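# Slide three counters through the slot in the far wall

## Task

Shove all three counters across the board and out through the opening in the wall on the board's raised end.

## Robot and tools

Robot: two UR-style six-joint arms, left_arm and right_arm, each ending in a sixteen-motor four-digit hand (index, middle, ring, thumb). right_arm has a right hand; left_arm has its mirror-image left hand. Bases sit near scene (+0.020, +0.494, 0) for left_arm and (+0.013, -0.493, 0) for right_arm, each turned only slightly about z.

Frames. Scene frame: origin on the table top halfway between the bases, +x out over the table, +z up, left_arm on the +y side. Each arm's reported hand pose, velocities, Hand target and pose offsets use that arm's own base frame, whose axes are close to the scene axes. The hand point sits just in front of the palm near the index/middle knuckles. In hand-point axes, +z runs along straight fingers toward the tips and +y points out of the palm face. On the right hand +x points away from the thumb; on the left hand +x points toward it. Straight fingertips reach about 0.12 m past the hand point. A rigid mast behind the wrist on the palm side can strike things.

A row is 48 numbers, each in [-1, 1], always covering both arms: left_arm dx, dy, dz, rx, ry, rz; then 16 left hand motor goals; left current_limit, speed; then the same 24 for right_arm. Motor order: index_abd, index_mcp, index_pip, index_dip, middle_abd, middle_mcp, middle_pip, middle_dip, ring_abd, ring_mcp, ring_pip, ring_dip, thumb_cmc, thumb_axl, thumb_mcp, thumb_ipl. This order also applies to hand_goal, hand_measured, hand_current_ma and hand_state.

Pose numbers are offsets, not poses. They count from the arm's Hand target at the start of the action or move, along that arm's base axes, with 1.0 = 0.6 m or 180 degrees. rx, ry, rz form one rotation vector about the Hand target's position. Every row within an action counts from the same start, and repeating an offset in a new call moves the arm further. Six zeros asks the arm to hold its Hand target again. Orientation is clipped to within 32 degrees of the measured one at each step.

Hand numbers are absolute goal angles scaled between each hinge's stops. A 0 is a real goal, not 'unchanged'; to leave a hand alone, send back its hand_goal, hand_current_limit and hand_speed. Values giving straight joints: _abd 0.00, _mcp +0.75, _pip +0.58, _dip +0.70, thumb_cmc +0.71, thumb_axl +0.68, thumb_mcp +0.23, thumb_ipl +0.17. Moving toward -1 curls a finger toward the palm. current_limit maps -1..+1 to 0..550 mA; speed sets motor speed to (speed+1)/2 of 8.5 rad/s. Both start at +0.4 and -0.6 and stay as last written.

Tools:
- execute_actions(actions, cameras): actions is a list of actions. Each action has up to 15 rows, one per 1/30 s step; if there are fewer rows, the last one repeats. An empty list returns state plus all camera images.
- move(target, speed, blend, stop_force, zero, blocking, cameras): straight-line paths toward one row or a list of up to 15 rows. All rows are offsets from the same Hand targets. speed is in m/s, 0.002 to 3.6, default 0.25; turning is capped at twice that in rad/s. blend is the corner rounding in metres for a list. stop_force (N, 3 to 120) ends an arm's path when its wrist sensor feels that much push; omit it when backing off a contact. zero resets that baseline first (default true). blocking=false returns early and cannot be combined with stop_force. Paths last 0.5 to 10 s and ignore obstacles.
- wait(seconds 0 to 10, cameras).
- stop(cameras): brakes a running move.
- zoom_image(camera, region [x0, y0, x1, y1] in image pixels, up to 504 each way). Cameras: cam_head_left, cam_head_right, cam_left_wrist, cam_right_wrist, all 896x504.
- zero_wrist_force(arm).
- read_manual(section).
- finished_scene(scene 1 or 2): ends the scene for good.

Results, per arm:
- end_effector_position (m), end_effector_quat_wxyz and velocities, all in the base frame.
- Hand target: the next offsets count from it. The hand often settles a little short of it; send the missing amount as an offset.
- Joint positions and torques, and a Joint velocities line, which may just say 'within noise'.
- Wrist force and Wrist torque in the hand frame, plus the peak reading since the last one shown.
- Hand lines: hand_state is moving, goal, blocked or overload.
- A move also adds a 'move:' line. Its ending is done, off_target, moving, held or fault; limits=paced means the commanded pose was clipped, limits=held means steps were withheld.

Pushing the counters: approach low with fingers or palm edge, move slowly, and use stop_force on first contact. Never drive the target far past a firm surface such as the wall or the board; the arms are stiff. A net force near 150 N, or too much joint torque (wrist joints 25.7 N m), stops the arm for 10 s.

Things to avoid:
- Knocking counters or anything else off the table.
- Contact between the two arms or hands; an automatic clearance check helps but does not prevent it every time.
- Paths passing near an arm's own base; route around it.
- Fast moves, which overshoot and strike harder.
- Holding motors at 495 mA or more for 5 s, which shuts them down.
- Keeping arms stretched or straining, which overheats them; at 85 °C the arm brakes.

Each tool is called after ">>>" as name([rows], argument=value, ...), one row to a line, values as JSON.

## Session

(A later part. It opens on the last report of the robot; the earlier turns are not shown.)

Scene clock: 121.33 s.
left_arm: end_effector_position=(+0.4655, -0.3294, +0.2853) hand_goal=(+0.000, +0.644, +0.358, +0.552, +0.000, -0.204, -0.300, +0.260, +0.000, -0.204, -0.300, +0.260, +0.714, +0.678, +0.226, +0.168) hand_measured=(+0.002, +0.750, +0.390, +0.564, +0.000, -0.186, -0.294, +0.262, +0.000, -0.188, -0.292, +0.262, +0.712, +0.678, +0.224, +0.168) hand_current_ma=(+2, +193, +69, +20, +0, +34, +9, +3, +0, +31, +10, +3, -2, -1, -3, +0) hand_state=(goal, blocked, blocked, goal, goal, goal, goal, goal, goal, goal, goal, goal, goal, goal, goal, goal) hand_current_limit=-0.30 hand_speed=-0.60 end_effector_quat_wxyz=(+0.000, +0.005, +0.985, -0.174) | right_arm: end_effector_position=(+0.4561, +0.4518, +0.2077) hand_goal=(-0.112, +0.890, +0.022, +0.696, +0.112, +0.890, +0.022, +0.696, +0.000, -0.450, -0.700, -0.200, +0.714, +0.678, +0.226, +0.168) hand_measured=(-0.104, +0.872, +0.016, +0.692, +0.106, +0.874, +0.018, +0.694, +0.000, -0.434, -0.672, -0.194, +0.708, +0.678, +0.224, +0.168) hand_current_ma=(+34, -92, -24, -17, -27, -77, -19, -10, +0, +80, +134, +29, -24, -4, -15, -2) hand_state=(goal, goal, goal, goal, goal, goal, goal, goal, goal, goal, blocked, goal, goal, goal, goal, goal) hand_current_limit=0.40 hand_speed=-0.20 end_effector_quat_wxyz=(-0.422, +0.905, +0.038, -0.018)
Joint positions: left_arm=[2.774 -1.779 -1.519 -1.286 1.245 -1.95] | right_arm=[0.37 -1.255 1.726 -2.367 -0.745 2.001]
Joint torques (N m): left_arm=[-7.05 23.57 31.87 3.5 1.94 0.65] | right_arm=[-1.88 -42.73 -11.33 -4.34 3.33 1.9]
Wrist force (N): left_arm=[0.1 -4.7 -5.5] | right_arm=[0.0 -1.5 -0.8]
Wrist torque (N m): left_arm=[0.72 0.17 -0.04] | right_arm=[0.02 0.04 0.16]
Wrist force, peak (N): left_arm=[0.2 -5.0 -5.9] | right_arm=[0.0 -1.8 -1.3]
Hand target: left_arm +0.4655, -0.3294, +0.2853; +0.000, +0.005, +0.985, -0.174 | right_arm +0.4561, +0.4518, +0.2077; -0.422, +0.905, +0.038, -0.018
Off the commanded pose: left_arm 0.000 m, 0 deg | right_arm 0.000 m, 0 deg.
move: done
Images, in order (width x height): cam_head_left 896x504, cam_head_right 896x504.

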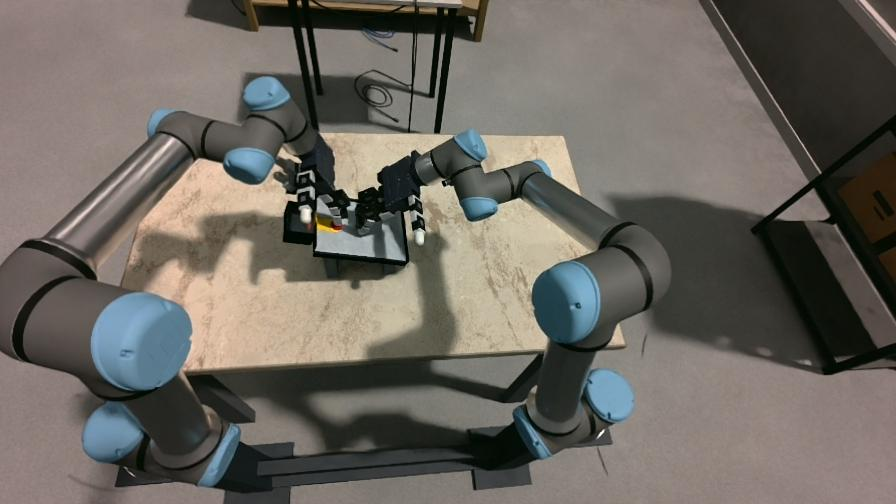

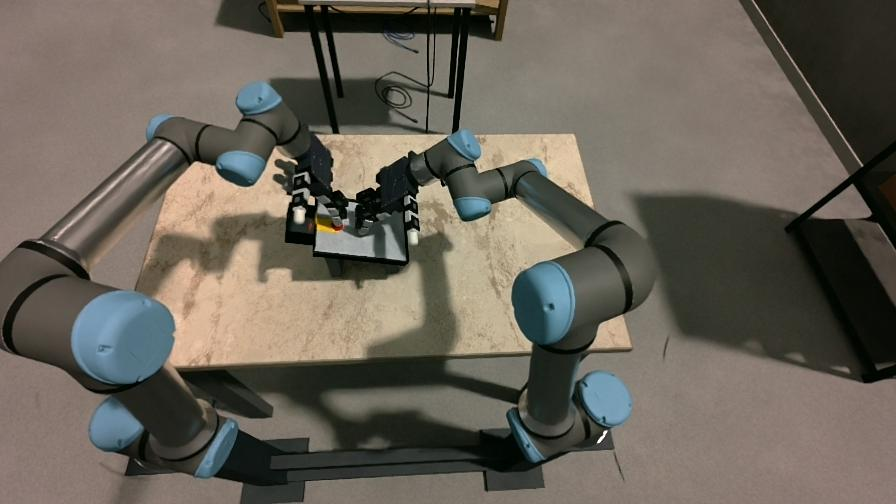

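>>> move([
  [0,0.0333,0.1333,0,0,0, 0.0,0.754,0.358,0.551, 0.0,-0.205,-0.3,0.26, 0.0,-0.205,-0.3,0.26, 0.714,0.678,0.226,0.168, -0.3,-0.2, 0,0,0,0,0,0, -0.112,0.89,0.022,0.696, 0.112,0.89,0.022,0.696, 0.0,-0.45,-0.7,-0.2, 0.714,0.678,0.226,0.168, 0.4,-0.2],
  [-0.0758,0.382,0.191,0,0,0, 0.0,0.754,0.358,0.551, 0.0,-0.205,-0.3,0.26, 0.0,-0.205,-0.3,0.26, 0.714,0.678,0.226,0.168, -0.3,-0.2, 0,0,0,0,0,0, -0.112,0.89,0.022,0.696, 0.112,0.89,0.022,0.696, 0.0,-0.45,-0.7,-0.2, 0.714,0.678,0.226,0.168, 0.4,-0.2],
], speed=0.2, blend=0.02, cameras=["cam_head_left","cam_head_right"])

>>> zoom_image(camera="cam_head_left", region=[290, 190, 420, 270])

Scene clock: 123.53 s.
left_arm: end_effector_position=(+0.4200, -0.1002, +0.3998) hand_goal=(+0.000, +0.754, +0.358, +0.552, +0.000, -0.204, -0.300, +0.260, +0.000, -0.204, -0.300, +0.260, +0.714, +0.678, +0.226, +0.168) hand_measured=(+0.002, +0.752, +0.360, +0.554, +0.000, -0.186, -0.294, +0.262, +0.000, -0.188, -0.292, +0.262, +0.712, +0.678, +0.224, +0.168) hand_current_ma=(+2, -3, +2, +3, +0, +34, +9, +3, +0, +31, +10, +3, -2, -1, -4, +0) hand_state=(goal, goal, goal, goal, goal, goal, goal, goal, goal, goal, goal, goal, goal, goal, goal, goal) hand_current_limit=-0.30 hand_speed=-0.20 end_effector_quat_wxyz=(+0.000, +0.005, +0.985, -0.174) | right_arm: end_effector_position=(+0.4561, +0.4518, +0.2077) hand_goal=(-0.112, +0.890, +0.022, +0.696, +0.112, +0.890, +0.022, +0.696, +0.000, -0.450, -0.700, -0.200, +0.714, +0.678, +0.226, +0.168) hand_measured=(-0.104, +0.872, +0.016, +0.692, +0.106, +0.874, +0.018, +0.694, +0.000, -0.434, -0.672, -0.194, +0.708, +0.678, +0.224, +0.168) hand_current_ma=(+34, -92, -24, -17, -27, -77, -19, -10, +0, +80, +134, +29, -24, -4, -15, -2) hand_state=(goal, goal, goal, goal, goal, goal, goal, goal, goal, goal, blocked, goal, goal, goal, goal, goal) hand_current_limit=0.40 hand_speed=-0.20 end_effector_quat_wxyz=(-0.422, +0.905, +0.038, -0.018)
Joint positions: left_arm=[3.214 -1.446 -1.534 -1.761 1.223 -1.484] | right_arm=[0.37 -1.255 1.726 -2.367 -0.745 2.001]
Joint torques (N m): left_arm=[5.21 24.66 35.16 1.44 -2.53 1.91] | right_arm=[9.7 -42.11 -12.05 -3.99 3.17 1.81]
Wrist force (N): left_arm=[-0.2 -0.5 -0.1] | right_arm=[-0.4 -1.5 -0.8]
Wrist torque (N m): left_arm=[0.20 0.04 0.03] | right_arm=[0.02 0.09 0.12]
Wrist force, peak (N): left_arm=[0.1 -4.8 -5.6] | right_arm=[-0.3 -1.7 -1.0]
Hand target: left_arm +0.4200, -0.1002, +0.3999; +0.000, +0.005, +0.985, -0.174 | right_arm +0.4561, +0.4518, +0.2077; -0.422, +0.905, +0.038, -0.018
Off the commanded pose: left_arm 0.000 m, 0 deg | right_arm 0.000 m, 0 deg.
move: done
Images, in order (width x height): cam_head_left 896x504, cam_head_right 896x504.

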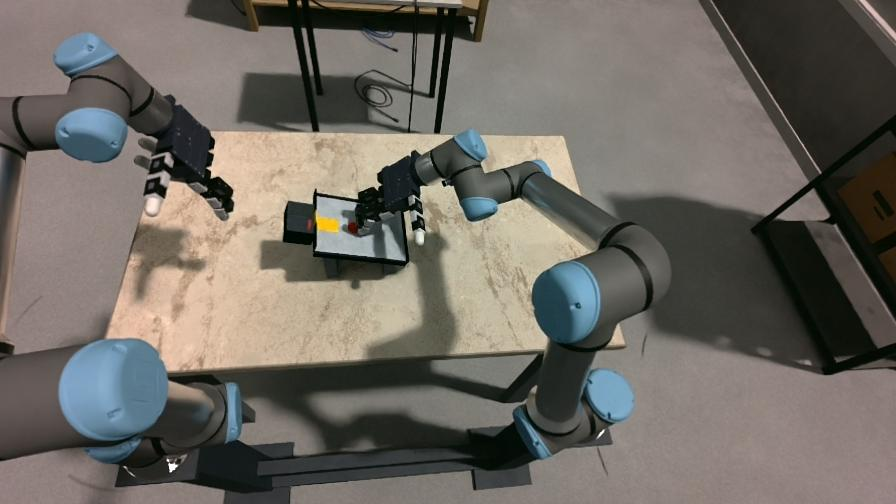

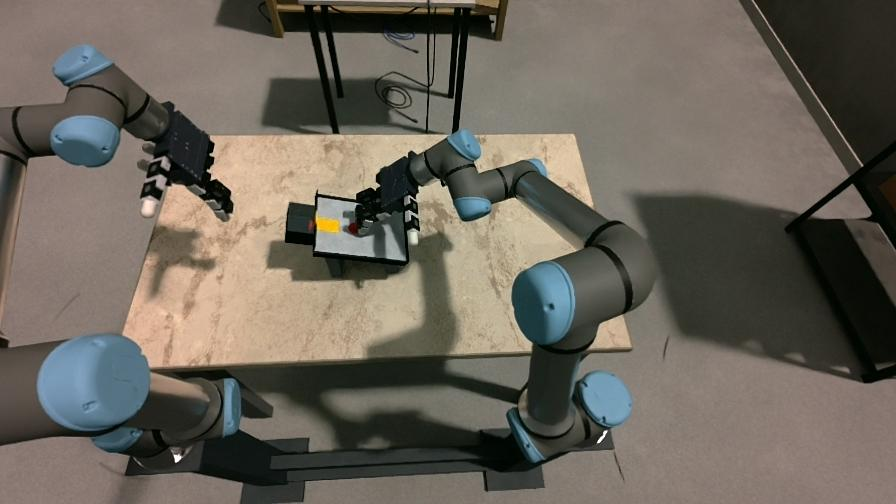

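Scaled by 3.877 from the camera's 896x504 image, which has a finer 1280x720 frame.

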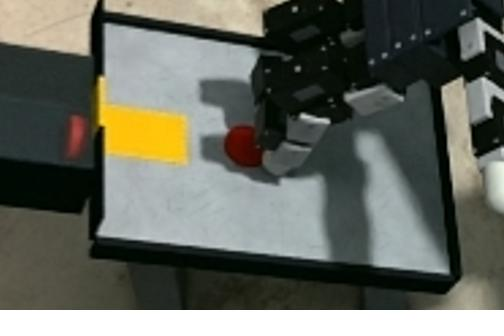

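>>> move([
  [0,0,0,0,0,0, 0.0,0.754,0.358,0.551, 0.0,-0.205,-0.3,0.26, 0.0,-0.205,-0.3,0.26, 0.714,0.678,0.226,0.168, -0.3,-0.2, -0.0115,0.1332,0.0469,0,0,0, -0.112,0.89,0.022,0.696, 0.112,0.89,0.022,0.696, 0.0,-0.45,-0.7,-0.2, 0.714,0.678,0.226,0.168, 0.4,-0.2],
], speed=0.05, cameras=["cam_head_left"])

>>> zoom_image(camera="cam_head_left", region=[290, 190, 420, 270])

Scene clock: 125.67 s.
left_arm: end_effector_position=(+0.4200, -0.1002, +0.3999) hand_goal=(+0.000, +0.754, +0.358, +0.552, +0.000, -0.204, -0.300, +0.260, +0.000, -0.204, -0.300, +0.260, +0.714, +0.678, +0.226, +0.168) hand_measured=(+0.002, +0.752, +0.360, +0.554, +0.000, -0.186, -0.294, +0.262, +0.000, -0.188, -0.292, +0.262, +0.712, +0.678, +0.224, +0.168) hand_current_ma=(+2, -3, +2, +3, +0, +34, +9, +3, +0, +31, +10, +3, -2, -1, -4, +0) hand_state=(goal, goal, goal, goal, goal, goal, goal, goal, goal, goal, goal, goal, goal, goal, goal, goal) hand_current_limit=-0.30 hand_speed=-0.20 end_effector_quat_wxyz=(+0.000, +0.005, +0.985, -0.174) | right_arm: end_effector_position=(+0.4492, +0.5318, +0.2358) hand_goal=(-0.112, +0.890, +0.022, +0.696, +0.112, +0.890, +0.022, +0.696, +0.000, -0.450, -0.700, -0.200, +0.714, +0.678, +0.226, +0.168) hand_measured=(-0.104, +0.872, +0.016, +0.692, +0.106, +0.874, +0.018, +0.694, +0.000, -0.434, -0.672, -0.194, +0.708, +0.678, +0.224, +0.168) hand_current_ma=(+34, -92, -24, -17, -27, -77, -19, -10, +0, +80, +134, +29, -24, -4, -15, -2) hand_state=(goal, goal, goal, goal, goal, goal, goal, goal, goal, goal, blocked, goal, goal, goal, goal, goal) hand_current_limit=0.40 hand_speed=-0.20 end_effector_quat_wxyz=(-0.422, +0.905, +0.038, -0.018) end_effector_velocity=(+0.000, -0.002, -0.001) end_effector_angular_velocity=(-0.001, +0.000, +0.000)
Joint positions: left_arm=[3.214 -1.446 -1.533 -1.761 1.223 -1.484] | right_arm=[0.497 -1.167 1.553 -2.404 -0.793 2.169]
Joint velocities: left_arm=[within noise] | right_arm=[-0.002 -0.002 0.005 0 0 -0.003]
Joint torques (N m): left_arm=[5.95 27.55 34.21 0.1 -2.42 1.46] | right_arm=[-9.93 -46.3 -10.12 -2.36 3.14 -1.23]
Wrist force (N): left_arm=[0.0 -0.4 0.1] | right_arm=[-0.3 -1.2 -0.8]
Wrist torque (N m): left_arm=[0.20 0.02 0.00] | right_arm=[0.03 0.14 0.15]
Wrist force, peak (N): left_arm=[-0.2 -0.7 0.1] | right_arm=[-0.5 -1.4 -1.6]
Hand target: left_arm +0.4200, -0.1002, +0.3999; +0.000, +0.005, +0.985, -0.174 | right_arm +0.4492, +0.5317, +0.2358; -0.422, +0.905, +0.038, -0.018
Off the commanded pose: left_arm 0.000 m, 0 deg | right_arm 0.000 m, 0 deg.
move: done
Images, in order (width x height): cam_head_left 896x504.

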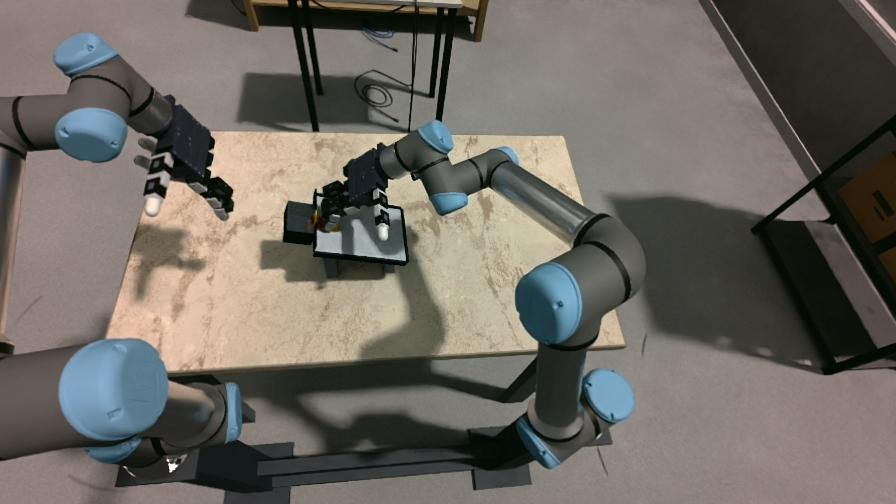

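Scaled by 3.877 from the camera's 896x504 image, which has a finer 1280x720 frame.

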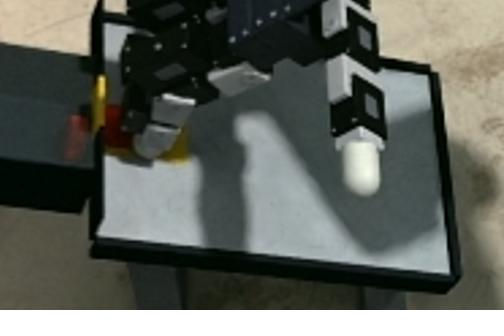

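>>> zoom_image(camera="cam_head_left", region=[300, 205, 350, 240])

>>> move([
  [0,0,0,0,0,0, 0.0,0.754,0.358,0.551, 0.0,-0.205,-0.3,0.26, 0.0,-0.205,-0.3,0.26, 0.714,0.678,0.226,0.168, -0.3,-0.2, -0.0034,0.0376,0.0132,0,0,0, -0.112,0.89,0.022,0.696, 0.112,0.89,0.022,0.696, 0.0,-0.45,-0.7,-0.2, 0.714,0.678,0.226,0.168, 0.4,-0.2],
], speed=0.025, stop_force=3, cameras=["cam_head_left"])

>>> zoom_image(camera="cam_head_left", region=[290, 190, 370, 240])

Scaled by 10.080 from the camera's 896x504 image, which has a finer 1280x720 frame.

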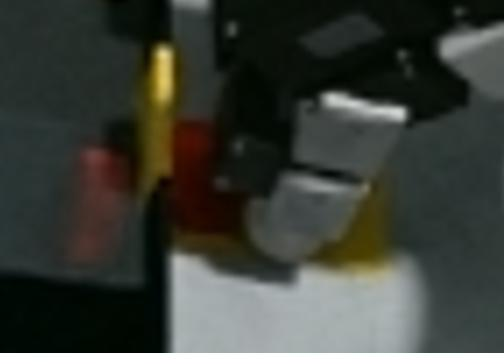

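Scene clock: 127.80 s.
left_arm: end_effector_position=(+0.4200, -0.1002, +0.3999) hand_goal=(+0.000, +0.754, +0.358, +0.552, +0.000, -0.204, -0.300, +0.260, +0.000, -0.204, -0.300, +0.260, +0.714, +0.678, +0.226, +0.168) hand_measured=(+0.002, +0.752, +0.360, +0.554, +0.000, -0.186, -0.294, +0.262, +0.000, -0.188, -0.292, +0.262, +0.712, +0.678, +0.224, +0.168) hand_current_ma=(+2, -3, +2, +3, +0, +34, +9, +3, +0, +31, +10, +3, -2, -1, -4, +0) hand_state=(goal, goal, goal, goal, goal, goal, goal, goal, goal, goal, goal, goal, goal, goal, goal, goal) hand_current_limit=-0.30 hand_speed=-0.20 end_effector_quat_wxyz=(+0.000, +0.005, +0.985, -0.174) | right_arm: end_effector_position=(+0.4473, +0.5518, +0.2429) hand_goal=(-0.112, +0.890, +0.022, +0.696, +0.112, +0.890, +0.022, +0.696, +0.000, -0.450, -0.700, -0.200, +0.714, +0.678, +0.226, +0.168) hand_measured=(-0.104, +0.868, +0.014, +0.692, +0.106, +0.870, +0.016, +0.694, +0.000, -0.434, -0.672, -0.194, +0.708, +0.678, +0.224, +0.168) hand_current_ma=(+34, -109, -35, -17, -27, -96, -28, -10, +0, +80, +134, +29, -24, -4, -15, -2) hand_state=(goal, blocked, goal, goal, goal, goal, goal, goal, goal, goal, blocked, goal, goal, goal, goal, goal) hand_current_limit=0.40 hand_speed=-0.20 end_effector_quat_wxyz=(-0.422, +0.905, +0.038, -0.018)
Joint positions: left_arm=[3.214 -1.446 -1.533 -1.761 1.223 -1.484] | right_arm=[0.526 -1.142 1.503 -2.404 -0.806 2.206]
Joint torques (N m): left_arm=[5.32 27.56 33.7 0.14 -2.55 1.33] | right_arm=[-12.01 -47.78 -32.23 -2.98 3.3 1.66]
Wrist force (N): left_arm=[-0.1 -0.5 0.0] | right_arm=[-0.2 -0.8 -1.0]
Wrist torque (N m): left_arm=[0.20 0.03 0.00] | right_arm=[0.07 0.11 0.14]
Wrist force, peak (N): left_arm=[0.1 -0.7 -0.1] | right_arm=[0.0 0.1 -3.1]
Hand target: left_arm +0.4200, -0.1002, +0.3999; +0.000, +0.005, +0.985, -0.174 | right_arm +0.4474, +0.5519, +0.2429; -0.422, +0.905, +0.038, -0.018 (not the last commanded pose)
Off the commanded pose: left_arm 0.000 m, 0 deg | right_arm 0.003 m, 0 deg.
move: contact (right_arm)
Images, in order (width x height): cam_head_left 896x504.

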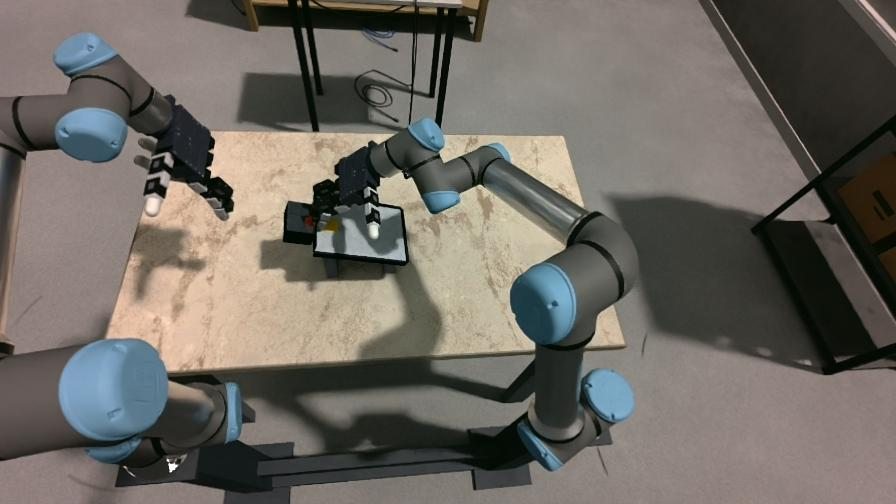

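Scaled by 6.300 from the camera's 896x504 image, which has a finer 1280x720 frame.

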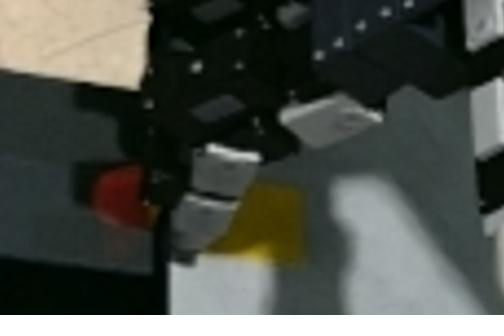

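>>> move([
  [0,0,0,0,0,0, 0.0,0.754,0.358,0.551, 0.0,-0.205,-0.3,0.26, 0.0,-0.205,-0.3,0.26, 0.714,0.678,0.226,0.168, -0.3,-0.2, 0.0241,0.0015,0.0,0,0,0, -0.112,0.89,0.022,0.696, 0.112,0.89,0.022,0.696, 0.0,-0.45,-0.7,-0.2, 0.714,0.678,0.226,0.168, 0.4,-0.2],
], speed=0.02)

>>> move([
  [0,0,0,0,0,0, 0.0,0.754,0.358,0.551, 0.0,-0.205,-0.3,0.26, 0.0,-0.205,-0.3,0.26, 0.714,0.678,0.226,0.168, -0.3,-0.2, -0.0012,0.0125,0.0044,0,0,0, -0.112,0.89,0.022,0.696, 0.112,0.89,0.022,0.696, 0.0,-0.45,-0.7,-0.2, 0.714,0.678,0.226,0.168, 0.4,-0.2],
], speed=0.012, stop_force=3, cameras=["cam_head_left","cam_head_right"])

>>> zoom_image(camera="cam_head_left", region=[280, 190, 360, 250])

>>> zoom_image(camera="cam_head_right", region=[280, 190, 360, 250])

Scene clock: 128.97 s.
left_arm: end_effector_position=(+0.4200, -0.1002, +0.3999) hand_goal=(+0.000, +0.754, +0.358, +0.552, +0.000, -0.204, -0.300, +0.260, +0.000, -0.204, -0.300, +0.260, +0.714, +0.678, +0.226, +0.168) hand_measured=(+0.002, +0.752, +0.360, +0.554, +0.000, -0.186, -0.294, +0.262, +0.000, -0.188, -0.292, +0.262, +0.712, +0.678, +0.224, +0.168) hand_current_ma=(+2, -3, +2, +3, +0, +34, +9, +3, +0, +31, +10, +3, -2, -1, -4, +0) hand_state=(goal, goal, goal, goal, goal, goal, goal, goal, goal, goal, goal, goal, goal, goal, goal, goal) hand_current_limit=-0.30 hand_speed=-0.20 end_effector_quat_wxyz=(+0.000, +0.005, +0.985, -0.174) | right_arm: end_effector_position=(+0.4620, +0.5527, +0.2429) hand_goal=(-0.112, +0.890, +0.022, +0.696, +0.112, +0.890, +0.022, +0.696, +0.000, -0.450, -0.700, -0.200, +0.714, +0.678, +0.226, +0.168) hand_measured=(-0.104, +0.870, +0.016, +0.692, +0.106, +0.872, +0.018, +0.694, +0.000, -0.434, -0.672, -0.194, +0.708, +0.678, +0.224, +0.168) hand_current_ma=(+34, -99, -27, -17, -27, -85, -22, -10, +0, +80, +134, +29, -24, -4, -15, -2) hand_state=(goal, blocked, goal, goal, goal, goal, goal, goal, goal, goal, blocked, goal, goal, goal, goal, goal) hand_current_limit=0.40 hand_speed=-0.20 end_effector_quat_wxyz=(-0.422, +0.905, +0.038, -0.018) end_effector_velocity=(-0.002, +0.000, -0.001) end_effector_angular_velocity=(+0.000, +0.003, +0.001)
Joint positions: left_arm=[3.214 -1.446 -1.533 -1.761 1.223 -1.484] | right_arm=[0.516 -1.117 1.464 -2.381 -0.801 2.193]
Joint velocities: left_arm=[within noise] | right_arm=[0 -0.001 0.005 -0.002 0.002 0.001]
Joint torques (N m): left_arm=[6.73 27.23 33.66 0.2 -2.4 1.25] | right_arm=[2.18 -48.12 -12.2 -4.42 2.37 1.01]
Wrist force (N): left_arm=[0.0 -0.6 0.1] | right_arm=[-0.3 -1.1 -0.7]
Wrist torque (N m): left_arm=[0.17 0.03 0.00] | right_arm=[0.05 0.15 0.15]
Wrist force, peak (N): left_arm=[-0.1 -0.7 -0.2] | right_arm=[-0.1 -1.3 -1.2]
Hand target: left_arm +0.4200, -0.1002, +0.3999; +0.000, +0.005, +0.985, -0.174 | right_arm +0.4618, +0.5528, +0.2429; -0.422, +0.905, +0.038, -0.018
Off the commanded pose: left_arm 0.000 m, 0 deg | right_arm 0.000 m, 0 deg.
move: done

Scene clock: 130.10 s.
left_arm: end_effector_position=(+0.4200, -0.1002, +0.3999) hand_goal=(+0.000, +0.754, +0.358, +0.552, +0.000, -0.204, -0.300, +0.260, +0.000, -0.204, -0.300, +0.260, +0.714, +0.678, +0.226, +0.168) hand_measured=(+0.002, +0.752, +0.360, +0.554, +0.000, -0.186, -0.294, +0.262, +0.000, -0.188, -0.292, +0.262, +0.712, +0.678, +0.224, +0.168) hand_current_ma=(+2, -3, +2, +3, +0, +34, +9, +3, +0, +31, +10, +3, -2, -1, -4, +0) hand_state=(goal, goal, goal, goal, goal, goal, goal, goal, goal, goal, goal, goal, goal, goal, goal, goal) hand_current_limit=-0.30 hand_speed=-0.20 end_effector_quat_wxyz=(+0.000, +0.005, +0.985, -0.174) | right_arm: end_effector_position=(+0.4617, +0.5541, +0.2434) hand_goal=(-0.112, +0.890, +0.022, +0.696, +0.112, +0.890, +0.022, +0.696, +0.000, -0.450, -0.700, -0.200, +0.714, +0.678, +0.226, +0.168) hand_measured=(-0.104, +0.862, +0.010, +0.692, +0.106, +0.866, +0.012, +0.694, +0.000, -0.434, -0.672, -0.194, +0.708, +0.678, +0.224, +0.168) hand_current_ma=(+34, -137, -52, -17, -27, -122, -44, -10, +0, +80, +134, +29, -24, -4, -15, -2) hand_state=(goal, blocked, goal, goal, goal, blocked, goal, goal, goal, goal, blocked, goal, goal, goal, goal, goal) hand_current_limit=0.40 hand_speed=-0.20 end_effector_quat_wxyz=(-0.422, +0.905, +0.038, -0.018)
Joint positions: left_arm=[3.214 -1.446 -1.533 -1.761 1.223 -1.484] | right_arm=[0.518 -1.116 1.461 -2.382 -0.802 2.196]
Joint torques (N m): left_arm=[5.46 27.37 34.06 0.21 -2.54 1.13] | right_arm=[-12.1 -48.64 -12.16 -4.51 3.28 -0.32]
Wrist force (N): left_arm=[0.1 -0.6 -0.1] | right_arm=[-0.4 -0.7 -1.0]
Wrist torque (N m): left_arm=[0.19 0.02 0.01] | right_arm=[0.02 0.15 0.09]
Wrist force, peak (N): left_arm=[-0.2 -0.8 -0.1] | right_arm=[-0.2 1.4 -3.2]
Hand target: left_arm +0.4200, -0.1002, +0.3999; +0.000, +0.005, +0.985, -0.174 | right_arm +0.4617, +0.5541, +0.2434; -0.422, +0.905, +0.038, -0.018 (not the last commanded pose)
Off the commanded pose: left_arm 0.000 m, 0 deg | right_arm 0.007 m, 0 deg.
move: contact (right_arm)
Images, in order (width x height): cam_head_left 896x504, cam_head_right 896x504.

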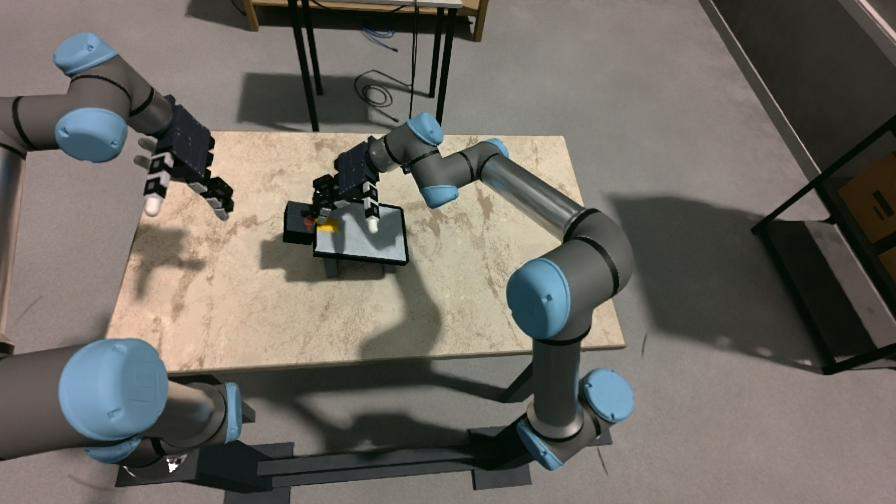

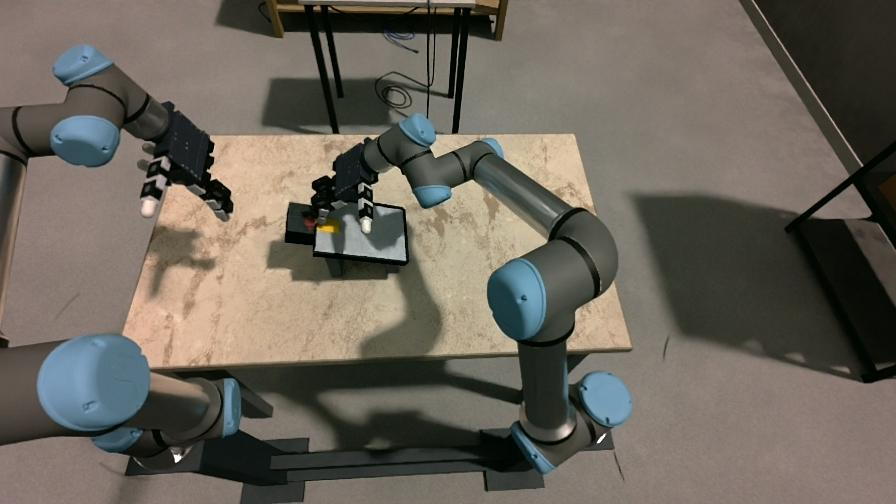

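Scaled by 6.300 from the camera's 896x504 image, which has a finer 1280x720 frame.

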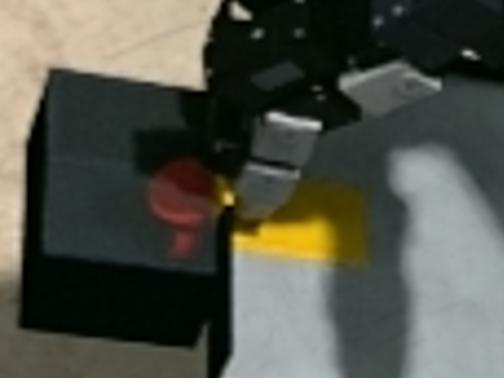

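Scaled by 6.300 from the camera's 896x504 image, which has a finer 1280x720 frame.

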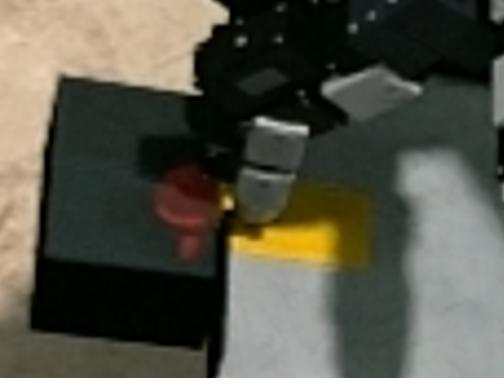

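>>> move([
  [0,0,0,0,0,0, 0.0,0.754,0.358,0.551, 0.0,-0.205,-0.3,0.26, 0.0,-0.205,-0.3,0.26, 0.714,0.678,0.226,0.168, -0.3,-0.2, -0.0185,-0.0645,-0.0218,0,0,0, -0.112,0.89,0.022,0.696, 0.112,0.89,0.022,0.696, 0.0,-0.45,-0.7,-0.2, 0.714,0.678,0.226,0.168, 0.4,-0.2],
], speed=0.05, cameras=["cam_head_left","cam_head_right"])

>>> zoom_image(camera="cam_head_left", region=[280, 190, 360, 250])

>>> zoom_image(camera="cam_head_right", region=[280, 190, 360, 250])

Scene clock: 131.43 s.
left_arm: end_effector_position=(+0.4200, -0.1002, +0.3999) hand_goal=(+0.000, +0.754, +0.358, +0.552, +0.000, -0.204, -0.300, +0.260, +0.000, -0.204, -0.300, +0.260, +0.714, +0.678, +0.226, +0.168) hand_measured=(+0.002, +0.752, +0.360, +0.554, +0.000, -0.186, -0.294, +0.262, +0.000, -0.188, -0.292, +0.262, +0.712, +0.678, +0.224, +0.168) hand_current_ma=(+2, -3, +2, +3, +0, +34, +9, +3, +0, +31, +10, +3, -2, -1, -4, +0) hand_state=(goal, goal, goal, goal, goal, goal, goal, goal, goal, goal, goal, goal, goal, goal, goal, goal) hand_current_limit=-0.30 hand_speed=-0.20 end_effector_quat_wxyz=(+0.000, +0.005, +0.985, -0.174) | right_arm: end_effector_position=(+0.4507, +0.5154, +0.2305) hand_goal=(-0.112, +0.890, +0.022, +0.696, +0.112, +0.890, +0.022, +0.696, +0.000, -0.450, -0.700, -0.200, +0.714, +0.678, +0.226, +0.168) hand_measured=(-0.104, +0.870, +0.016, +0.692, +0.106, +0.874, +0.018, +0.694, +0.000, -0.434, -0.672, -0.194, +0.708, +0.678, +0.224, +0.168) hand_current_ma=(+34, -98, -27, -17, -27, -83, -21, -10, +0, +80, +134, +29, -24, -4, -15, -2) hand_state=(goal, goal, goal, goal, goal, goal, goal, goal, goal, goal, blocked, goal, goal, goal, goal, goal) hand_current_limit=0.40 hand_speed=-0.20 end_effector_quat_wxyz=(-0.423, +0.905, +0.038, -0.017)
Joint positions: left_arm=[3.214 -1.446 -1.533 -1.761 1.223 -1.484] | right_arm=[0.472 -1.187 1.592 -2.4 -0.782 2.137]
Joint torques (N m): left_arm=[5.82 27.03 33.3 0.35 -2.6 1] | right_arm=[10.87 -24.77 -34.29 -1.84 -1.07 1.77]
Wrist force (N): left_arm=[-0.2 -0.7 0.0] | right_arm=[-0.4 -1.4 -0.6]
Wrist torque (N m): left_arm=[0.17 0.05 -0.01] | right_arm=[-0.01 0.16 0.02]
Wrist force, peak (N): left_arm=[-0.2 -0.7 0.0] | right_arm=[-0.6 -1.5 -1.0]
Hand target: left_arm +0.4200, -0.1002, +0.3999; +0.000, +0.005, +0.985, -0.174 | right_arm +0.4506, +0.5154, +0.2304; -0.422, +0.905, +0.038, -0.018
Off the commanded pose: left_arm 0.000 m, 0 deg | right_arm 0.000 m, 0 deg.
move: done
Images, in order (width x height): cam_head_left 896x504, cam_head_right 896x504.

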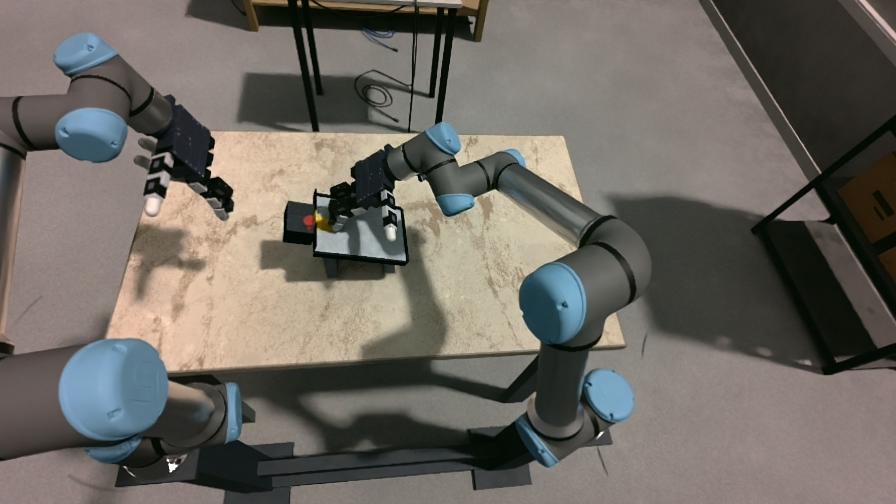

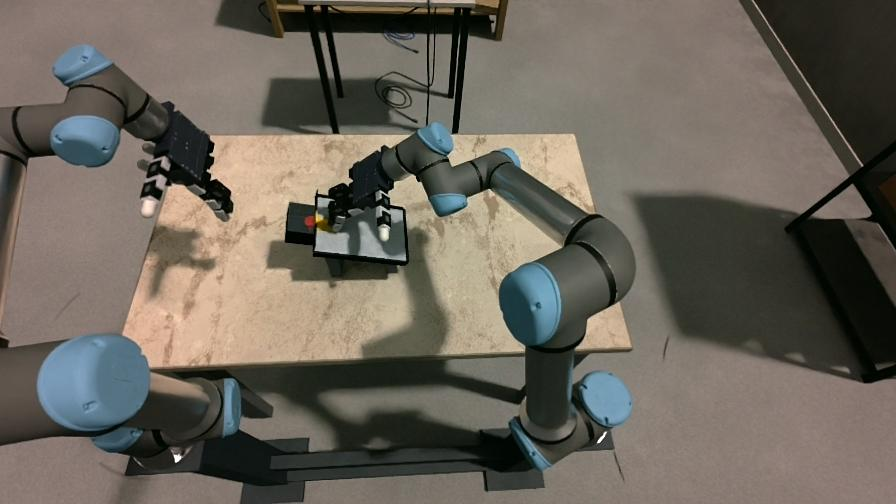

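Scaled by 6.300 from the camera's 896x504 image, which has a finer 1280x720 frame.

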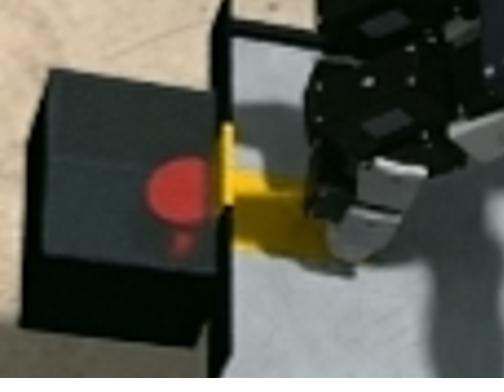

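Scaled by 6.300 from the camera's 896x504 image, which has a finer 1280x720 frame.

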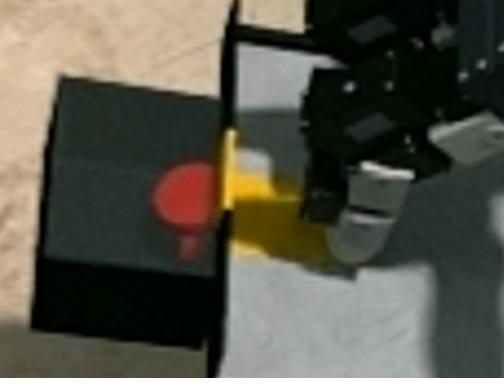

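>>> zoom_image(camera="cam_head_left", region=[298, 205, 328, 235])

>>> zoom_image(camera="cam_head_right", region=[298, 205, 328, 235])

Scaled by 16.800 from the camera's 896x504 image, which has a finer 1280x720 frame.

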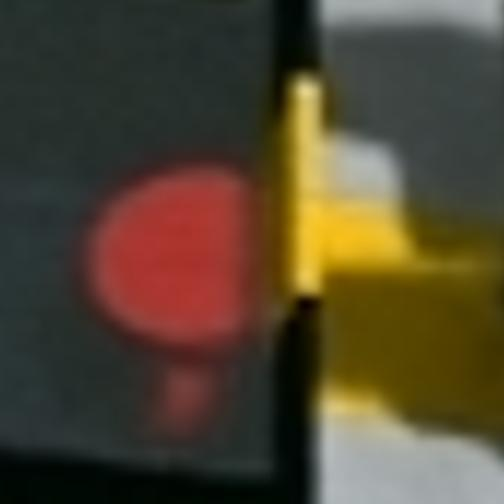

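Scaled by 16.800 from the camera's 896x504 image, which has a finer 1280x720 frame.

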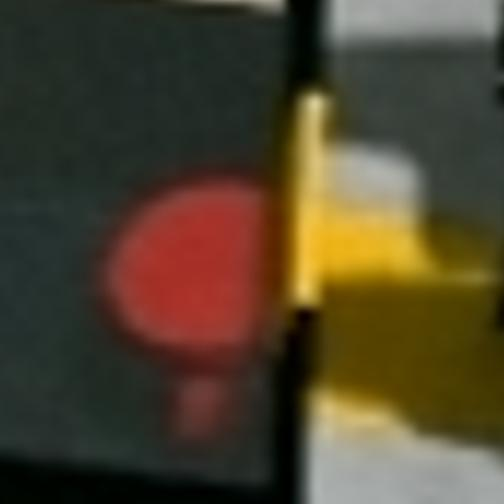

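>>> execute_actions(actions=[])

Scene clock: 132.27 s.
left_arm: end_effector_position=(+0.4200, -0.1002, +0.3999) hand_goal=(+0.000, +0.754, +0.358, +0.552, +0.000, -0.204, -0.300, +0.260, +0.000, -0.204, -0.300, +0.260, +0.714, +0.678, +0.226, +0.168) hand_measured=(+0.002, +0.752, +0.360, +0.554, +0.000, -0.186, -0.294, +0.262, +0.000, -0.188, -0.292, +0.262, +0.712, +0.678, +0.224, +0.168) hand_current_ma=(+2, -3, +2, +3, +0, +34, +9, +3, +0, +31, +10, +3, -2, -1, -4, +0) hand_state=(goal, goal, goal, goal, goal, goal, goal, goal, goal, goal, goal, goal, goal, goal, goal, goal) hand_current_limit=-0.30 hand_speed=-0.20 end_effector_quat_wxyz=(+0.000, +0.005, +0.985, -0.174) | right_arm: end_effector_position=(+0.4506, +0.5154, +0.2304) hand_goal=(-0.112, +0.890, +0.022, +0.696, +0.112, +0.890, +0.022, +0.696, +0.000, -0.450, -0.700, -0.200, +0.714, +0.678, +0.226, +0.168) hand_measured=(-0.104, +0.870, +0.016, +0.692, +0.106, +0.874, +0.018, +0.694, +0.000, -0.434, -0.672, -0.194, +0.708, +0.678, +0.224, +0.168) hand_current_ma=(+34, -98, -27, -17, -27, -83, -21, -10, +0, +80, +134, +29, -24, -4, -15, -2) hand_state=(goal, goal, goal, goal, goal, goal, goal, goal, goal, goal, blocked, goal, goal, goal, goal, goal) hand_current_limit=0.40 hand_speed=-0.20 end_effector_quat_wxyz=(-0.422, +0.905, +0.038, -0.018)
Joint positions: left_arm=[3.214 -1.446 -1.533 -1.761 1.223 -1.484] | right_arm=[0.472 -1.186 1.592 -2.4 -0.782 2.137]
Joint velocities: within noise
Joint torques (N m): left_arm=[5.65 27.1 34.63 0.3 -2.45 1.04] | right_arm=[10.89 -24.44 -35.08 -1.6 -1.42 0.76]
Motor temperatures (°C): left_arm=[36 36 32 39 47 39] | right_arm=[31 31 32 35 32 36]
Wrist force (N): left_arm=[-0.1 -0.5 -0.1] | right_arm=[-0.6 -1.4 -0.9]
Wrist torque (N m): left_arm=[0.20 0.04 0.00] | right_arm=[0.01 0.19 0.01]
Wrist force, peak (N): left_arm=[-0.1 -0.7 0.0] | right_arm=[-0.6 -1.5 -1.0]
Hand target: left_arm +0.4200, -0.1002, +0.3999; +0.000, +0.005, +0.985, -0.174 | right_arm +0.4506, +0.5154, +0.2304; -0.422, +0.905, +0.038, -0.018
Off the commanded pose: left_arm 0.000 m, 0 deg | right_arm 0.000 m, 0 deg.
camera_calibration:
cam_left_wrist: T_world_to_cam=[[0.786493, -0.590387, 0.181305, -0.488526], [-0.391225, -0.249108, 0.885939, -0.272666], [-0.477883, -0.767716, -0.426896, 0.420055], [0, 0, 0, 1]] pos_world=[0.478285, -0.0338598, 0.509458]
cam_right_wrist: T_world_to_cam=[[-0.742255, -0.433028, -0.511413, 0.714883], [-0.448104, -0.246709, 0.859266, 0.0849522], [-0.498256, 0.866961, -0.0109205, -0.0916758], [0, 0, 0, 1]] pos_world=[0.523016, 0.410002, 0.291603]

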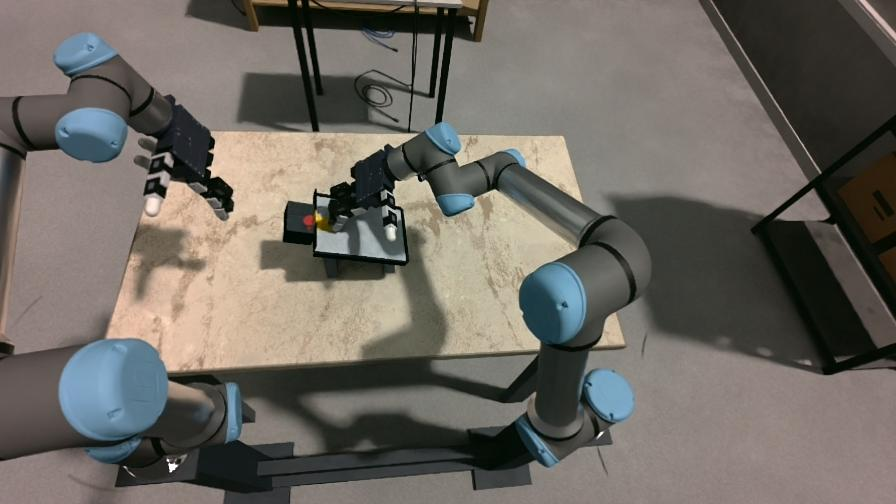

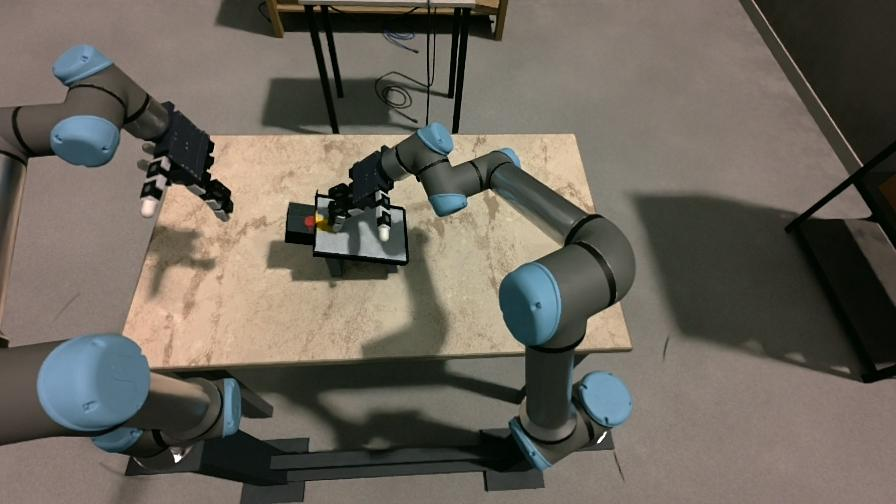

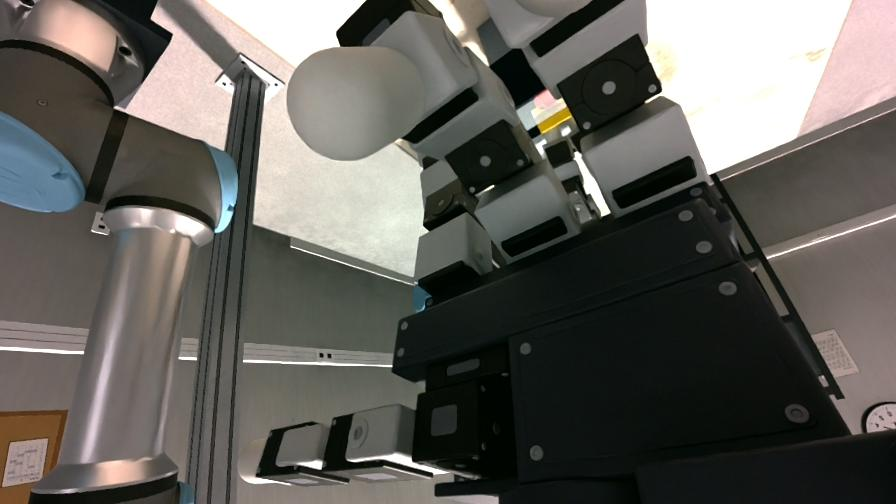

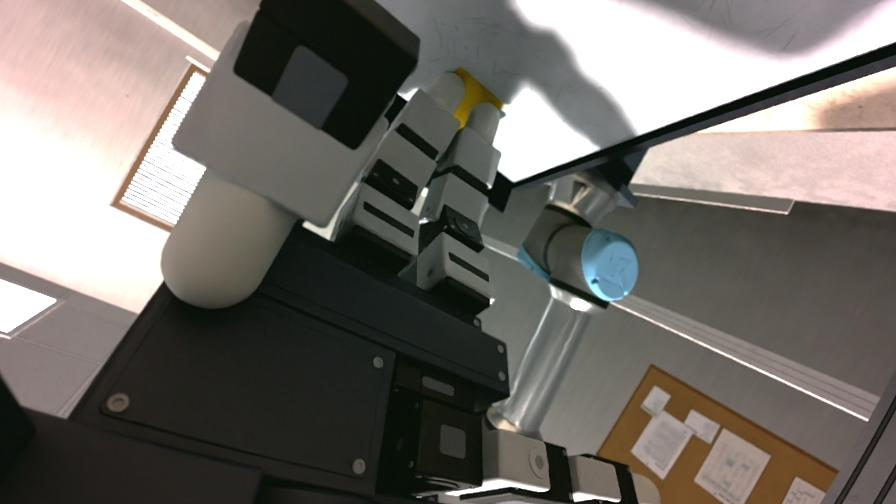

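>>> zoom_image(camera="cam_left_wrist", region=[490, 60, 600, 150])

>>> zoom_image(camera="cam_right_wrist", region=[400, 40, 540, 140])

Scaled by 4.582 from the camera's 896x504 image, which has a finer 1280x720 frame.

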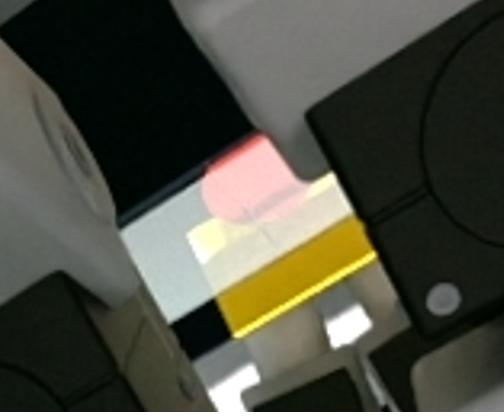

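Scaled by 3.600 from the camera's 896x504 image, which has a finer 1280x720 frame.

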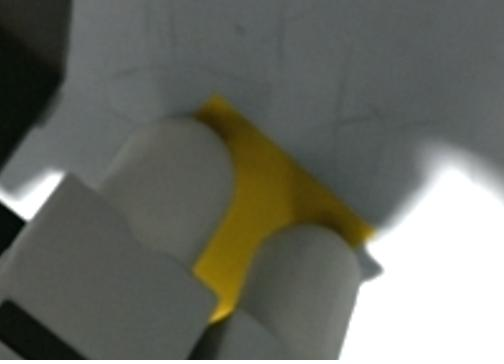

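>>> move([
  [0,0,0,0,0,0, 0.0,0.754,0.358,0.551, 0.0,-0.205,-0.3,0.26, 0.0,-0.205,-0.3,0.26, 0.714,0.678,0.226,0.168, -0.3,-0.2, 0.05,-0.12,0.12,0,0,0, -0.112,0.89,0.022,0.696, 0.112,0.89,0.022,0.696, 0.0,-0.45,-0.7,-0.2, 0.714,0.678,0.226,0.168, 0.4,-0.2],
  [0,0,0,0,0,0, 0.0,0.754,0.358,0.551, 0.0,-0.205,-0.3,0.26, 0.0,-0.205,-0.3,0.26, 0.714,0.678,0.226,0.168, -0.3,-0.2, 0.2423,-0.1573,0.1927,-0.268,0.103,-0.269, -0.112,0.89,0.022,0.696, 0.112,0.89,0.022,0.696, 0.0,-0.45,-0.7,-0.2, 0.714,0.678,0.226,0.168, 0.4,-0.2],
], speed=0.25, blend=0.03, cameras=["cam_right_wrist","cam_head_left"])

>>> zoom_image(camera="cam_head_left", region=[280, 190, 360, 250])

Scene clock: 137.10 s.
left_arm: end_effector_position=(+0.4200, -0.1002, +0.3999) hand_goal=(+0.000, +0.754, +0.358, +0.552, +0.000, -0.204, -0.300, +0.260, +0.000, -0.204, -0.300, +0.260, +0.714, +0.678, +0.226, +0.168) hand_measured=(+0.002, +0.752, +0.360, +0.554, +0.000, -0.186, -0.294, +0.262, +0.000, -0.188, -0.292, +0.262, +0.712, +0.678, +0.224, +0.168) hand_current_ma=(+2, -3, +2, +3, +0, +34, +9, +3, +0, +31, +10, +3, -2, -1, -4, +0) hand_state=(goal, goal, goal, goal, goal, goal, goal, goal, goal, goal, goal, goal, goal, goal, goal, goal) hand_current_limit=-0.30 hand_speed=-0.20 end_effector_quat_wxyz=(+0.000, +0.005, +0.985, -0.174) | right_arm: end_effector_position=(+0.5956, +0.4208, +0.3457) hand_goal=(-0.112, +0.890, +0.022, +0.696, +0.112, +0.890, +0.022, +0.696, +0.000, -0.450, -0.700, -0.200, +0.714, +0.678, +0.226, +0.168) hand_measured=(-0.104, +0.884, +0.020, +0.692, +0.106, +0.886, +0.020, +0.694, +0.000, -0.434, -0.672, -0.194, +0.712, +0.678, +0.224, +0.168) hand_current_ma=(+34, -32, -10, -14, -27, -16, -7, -9, +0, +81, +134, +29, -10, -4, -15, -2) hand_state=(goal, goal, goal, goal, goal, goal, goal, goal, goal, goal, blocked, goal, goal, goal, goal, goal) hand_current_limit=0.40 hand_speed=-0.20 end_effector_quat_wxyz=(-0.001, +0.917, -0.399, +0.002)
Joint positions: left_arm=[3.214 -1.446 -1.533 -1.761 1.223 -1.484] | right_arm=[0.438 -0.546 0.035 -1.063 -1.572 2.829]
Joint torques (N m): left_arm=[5.36 27.21 33.75 0.46 -2.68 0.54] | right_arm=[8.23 -52.94 -33.5 -1.5 -1.23 1.85]
Wrist force (N): left_arm=[-0.1 -0.5 -0.2] | right_arm=[0.0 -0.1 -0.4]
Wrist torque (N m): left_arm=[0.20 0.03 0.00] | right_arm=[0.10 0.02 0.11]
Wrist force, peak (N): left_arm=[-0.3 -0.7 0.1] | right_arm=[-0.5 -1.9 -2.0]
Hand target: left_arm +0.4200, -0.1002, +0.3999; +0.000, +0.005, +0.985, -0.174 | right_arm +0.5960, +0.4210, +0.3460; +0.000, +0.917, -0.399, +0.001
Off the commanded pose: left_arm 0.000 m, 0 deg | right_arm 0.001 m, 0 deg.
elbow stopped short (right arm): the move would have taken joint 3 (elbow) straighter than the controller allows.
move: done
camera_calibration:
cam_right_wrist: T_world_to_cam=[[-0.989145, 0.138563, -0.0489055, 0.587127], [0.0626743, 0.698877, 0.712491, -0.623788], [0.132904, 0.701692, -0.699975, -0.00435295], [0, 0, 0, 1]] pos_world=[0.620428, 0.357651, 0.47011]
Images, in order (width x height): cam_head_left 896x504, cam_right_wrist 896x504.

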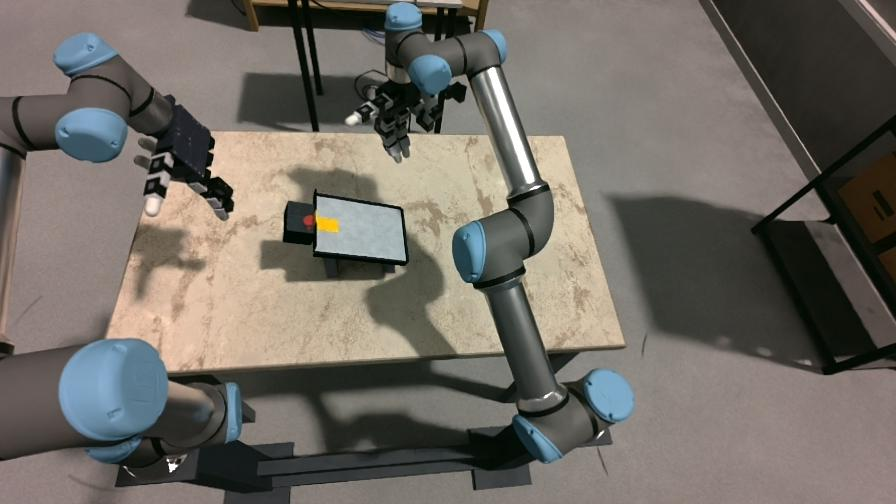

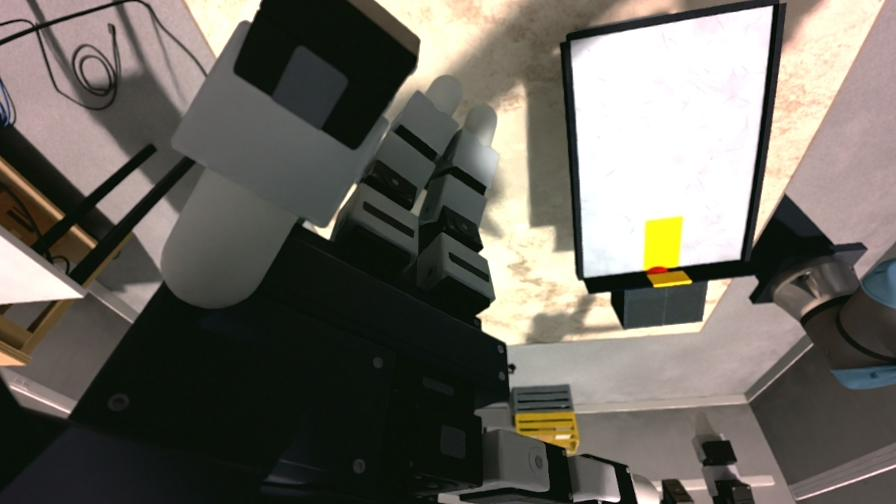

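Scaled by 6.300 from the camera's 896x504 image, which has a finer 1280x720 frame.

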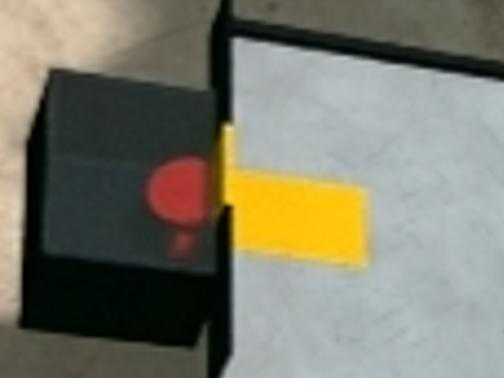

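>>> zoom_image(camera="cam_right_wrist", region=[600, 200, 730, 340])

>>> zoom_image(camera="cam_right_wrist", region=[630, 250, 700, 300])

Scaled by 3.600 from the camera's 896x504 image, which has a finer 1280x720 frame.

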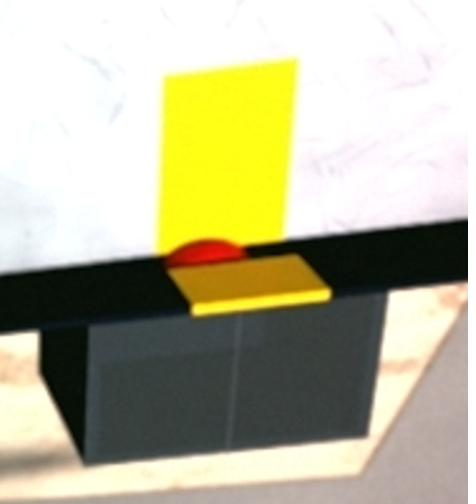

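Scaled by 7.200 from the camera's 896x504 image, which has a finer 1280x720 frame.

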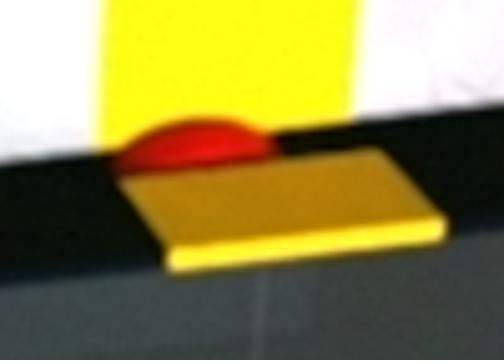

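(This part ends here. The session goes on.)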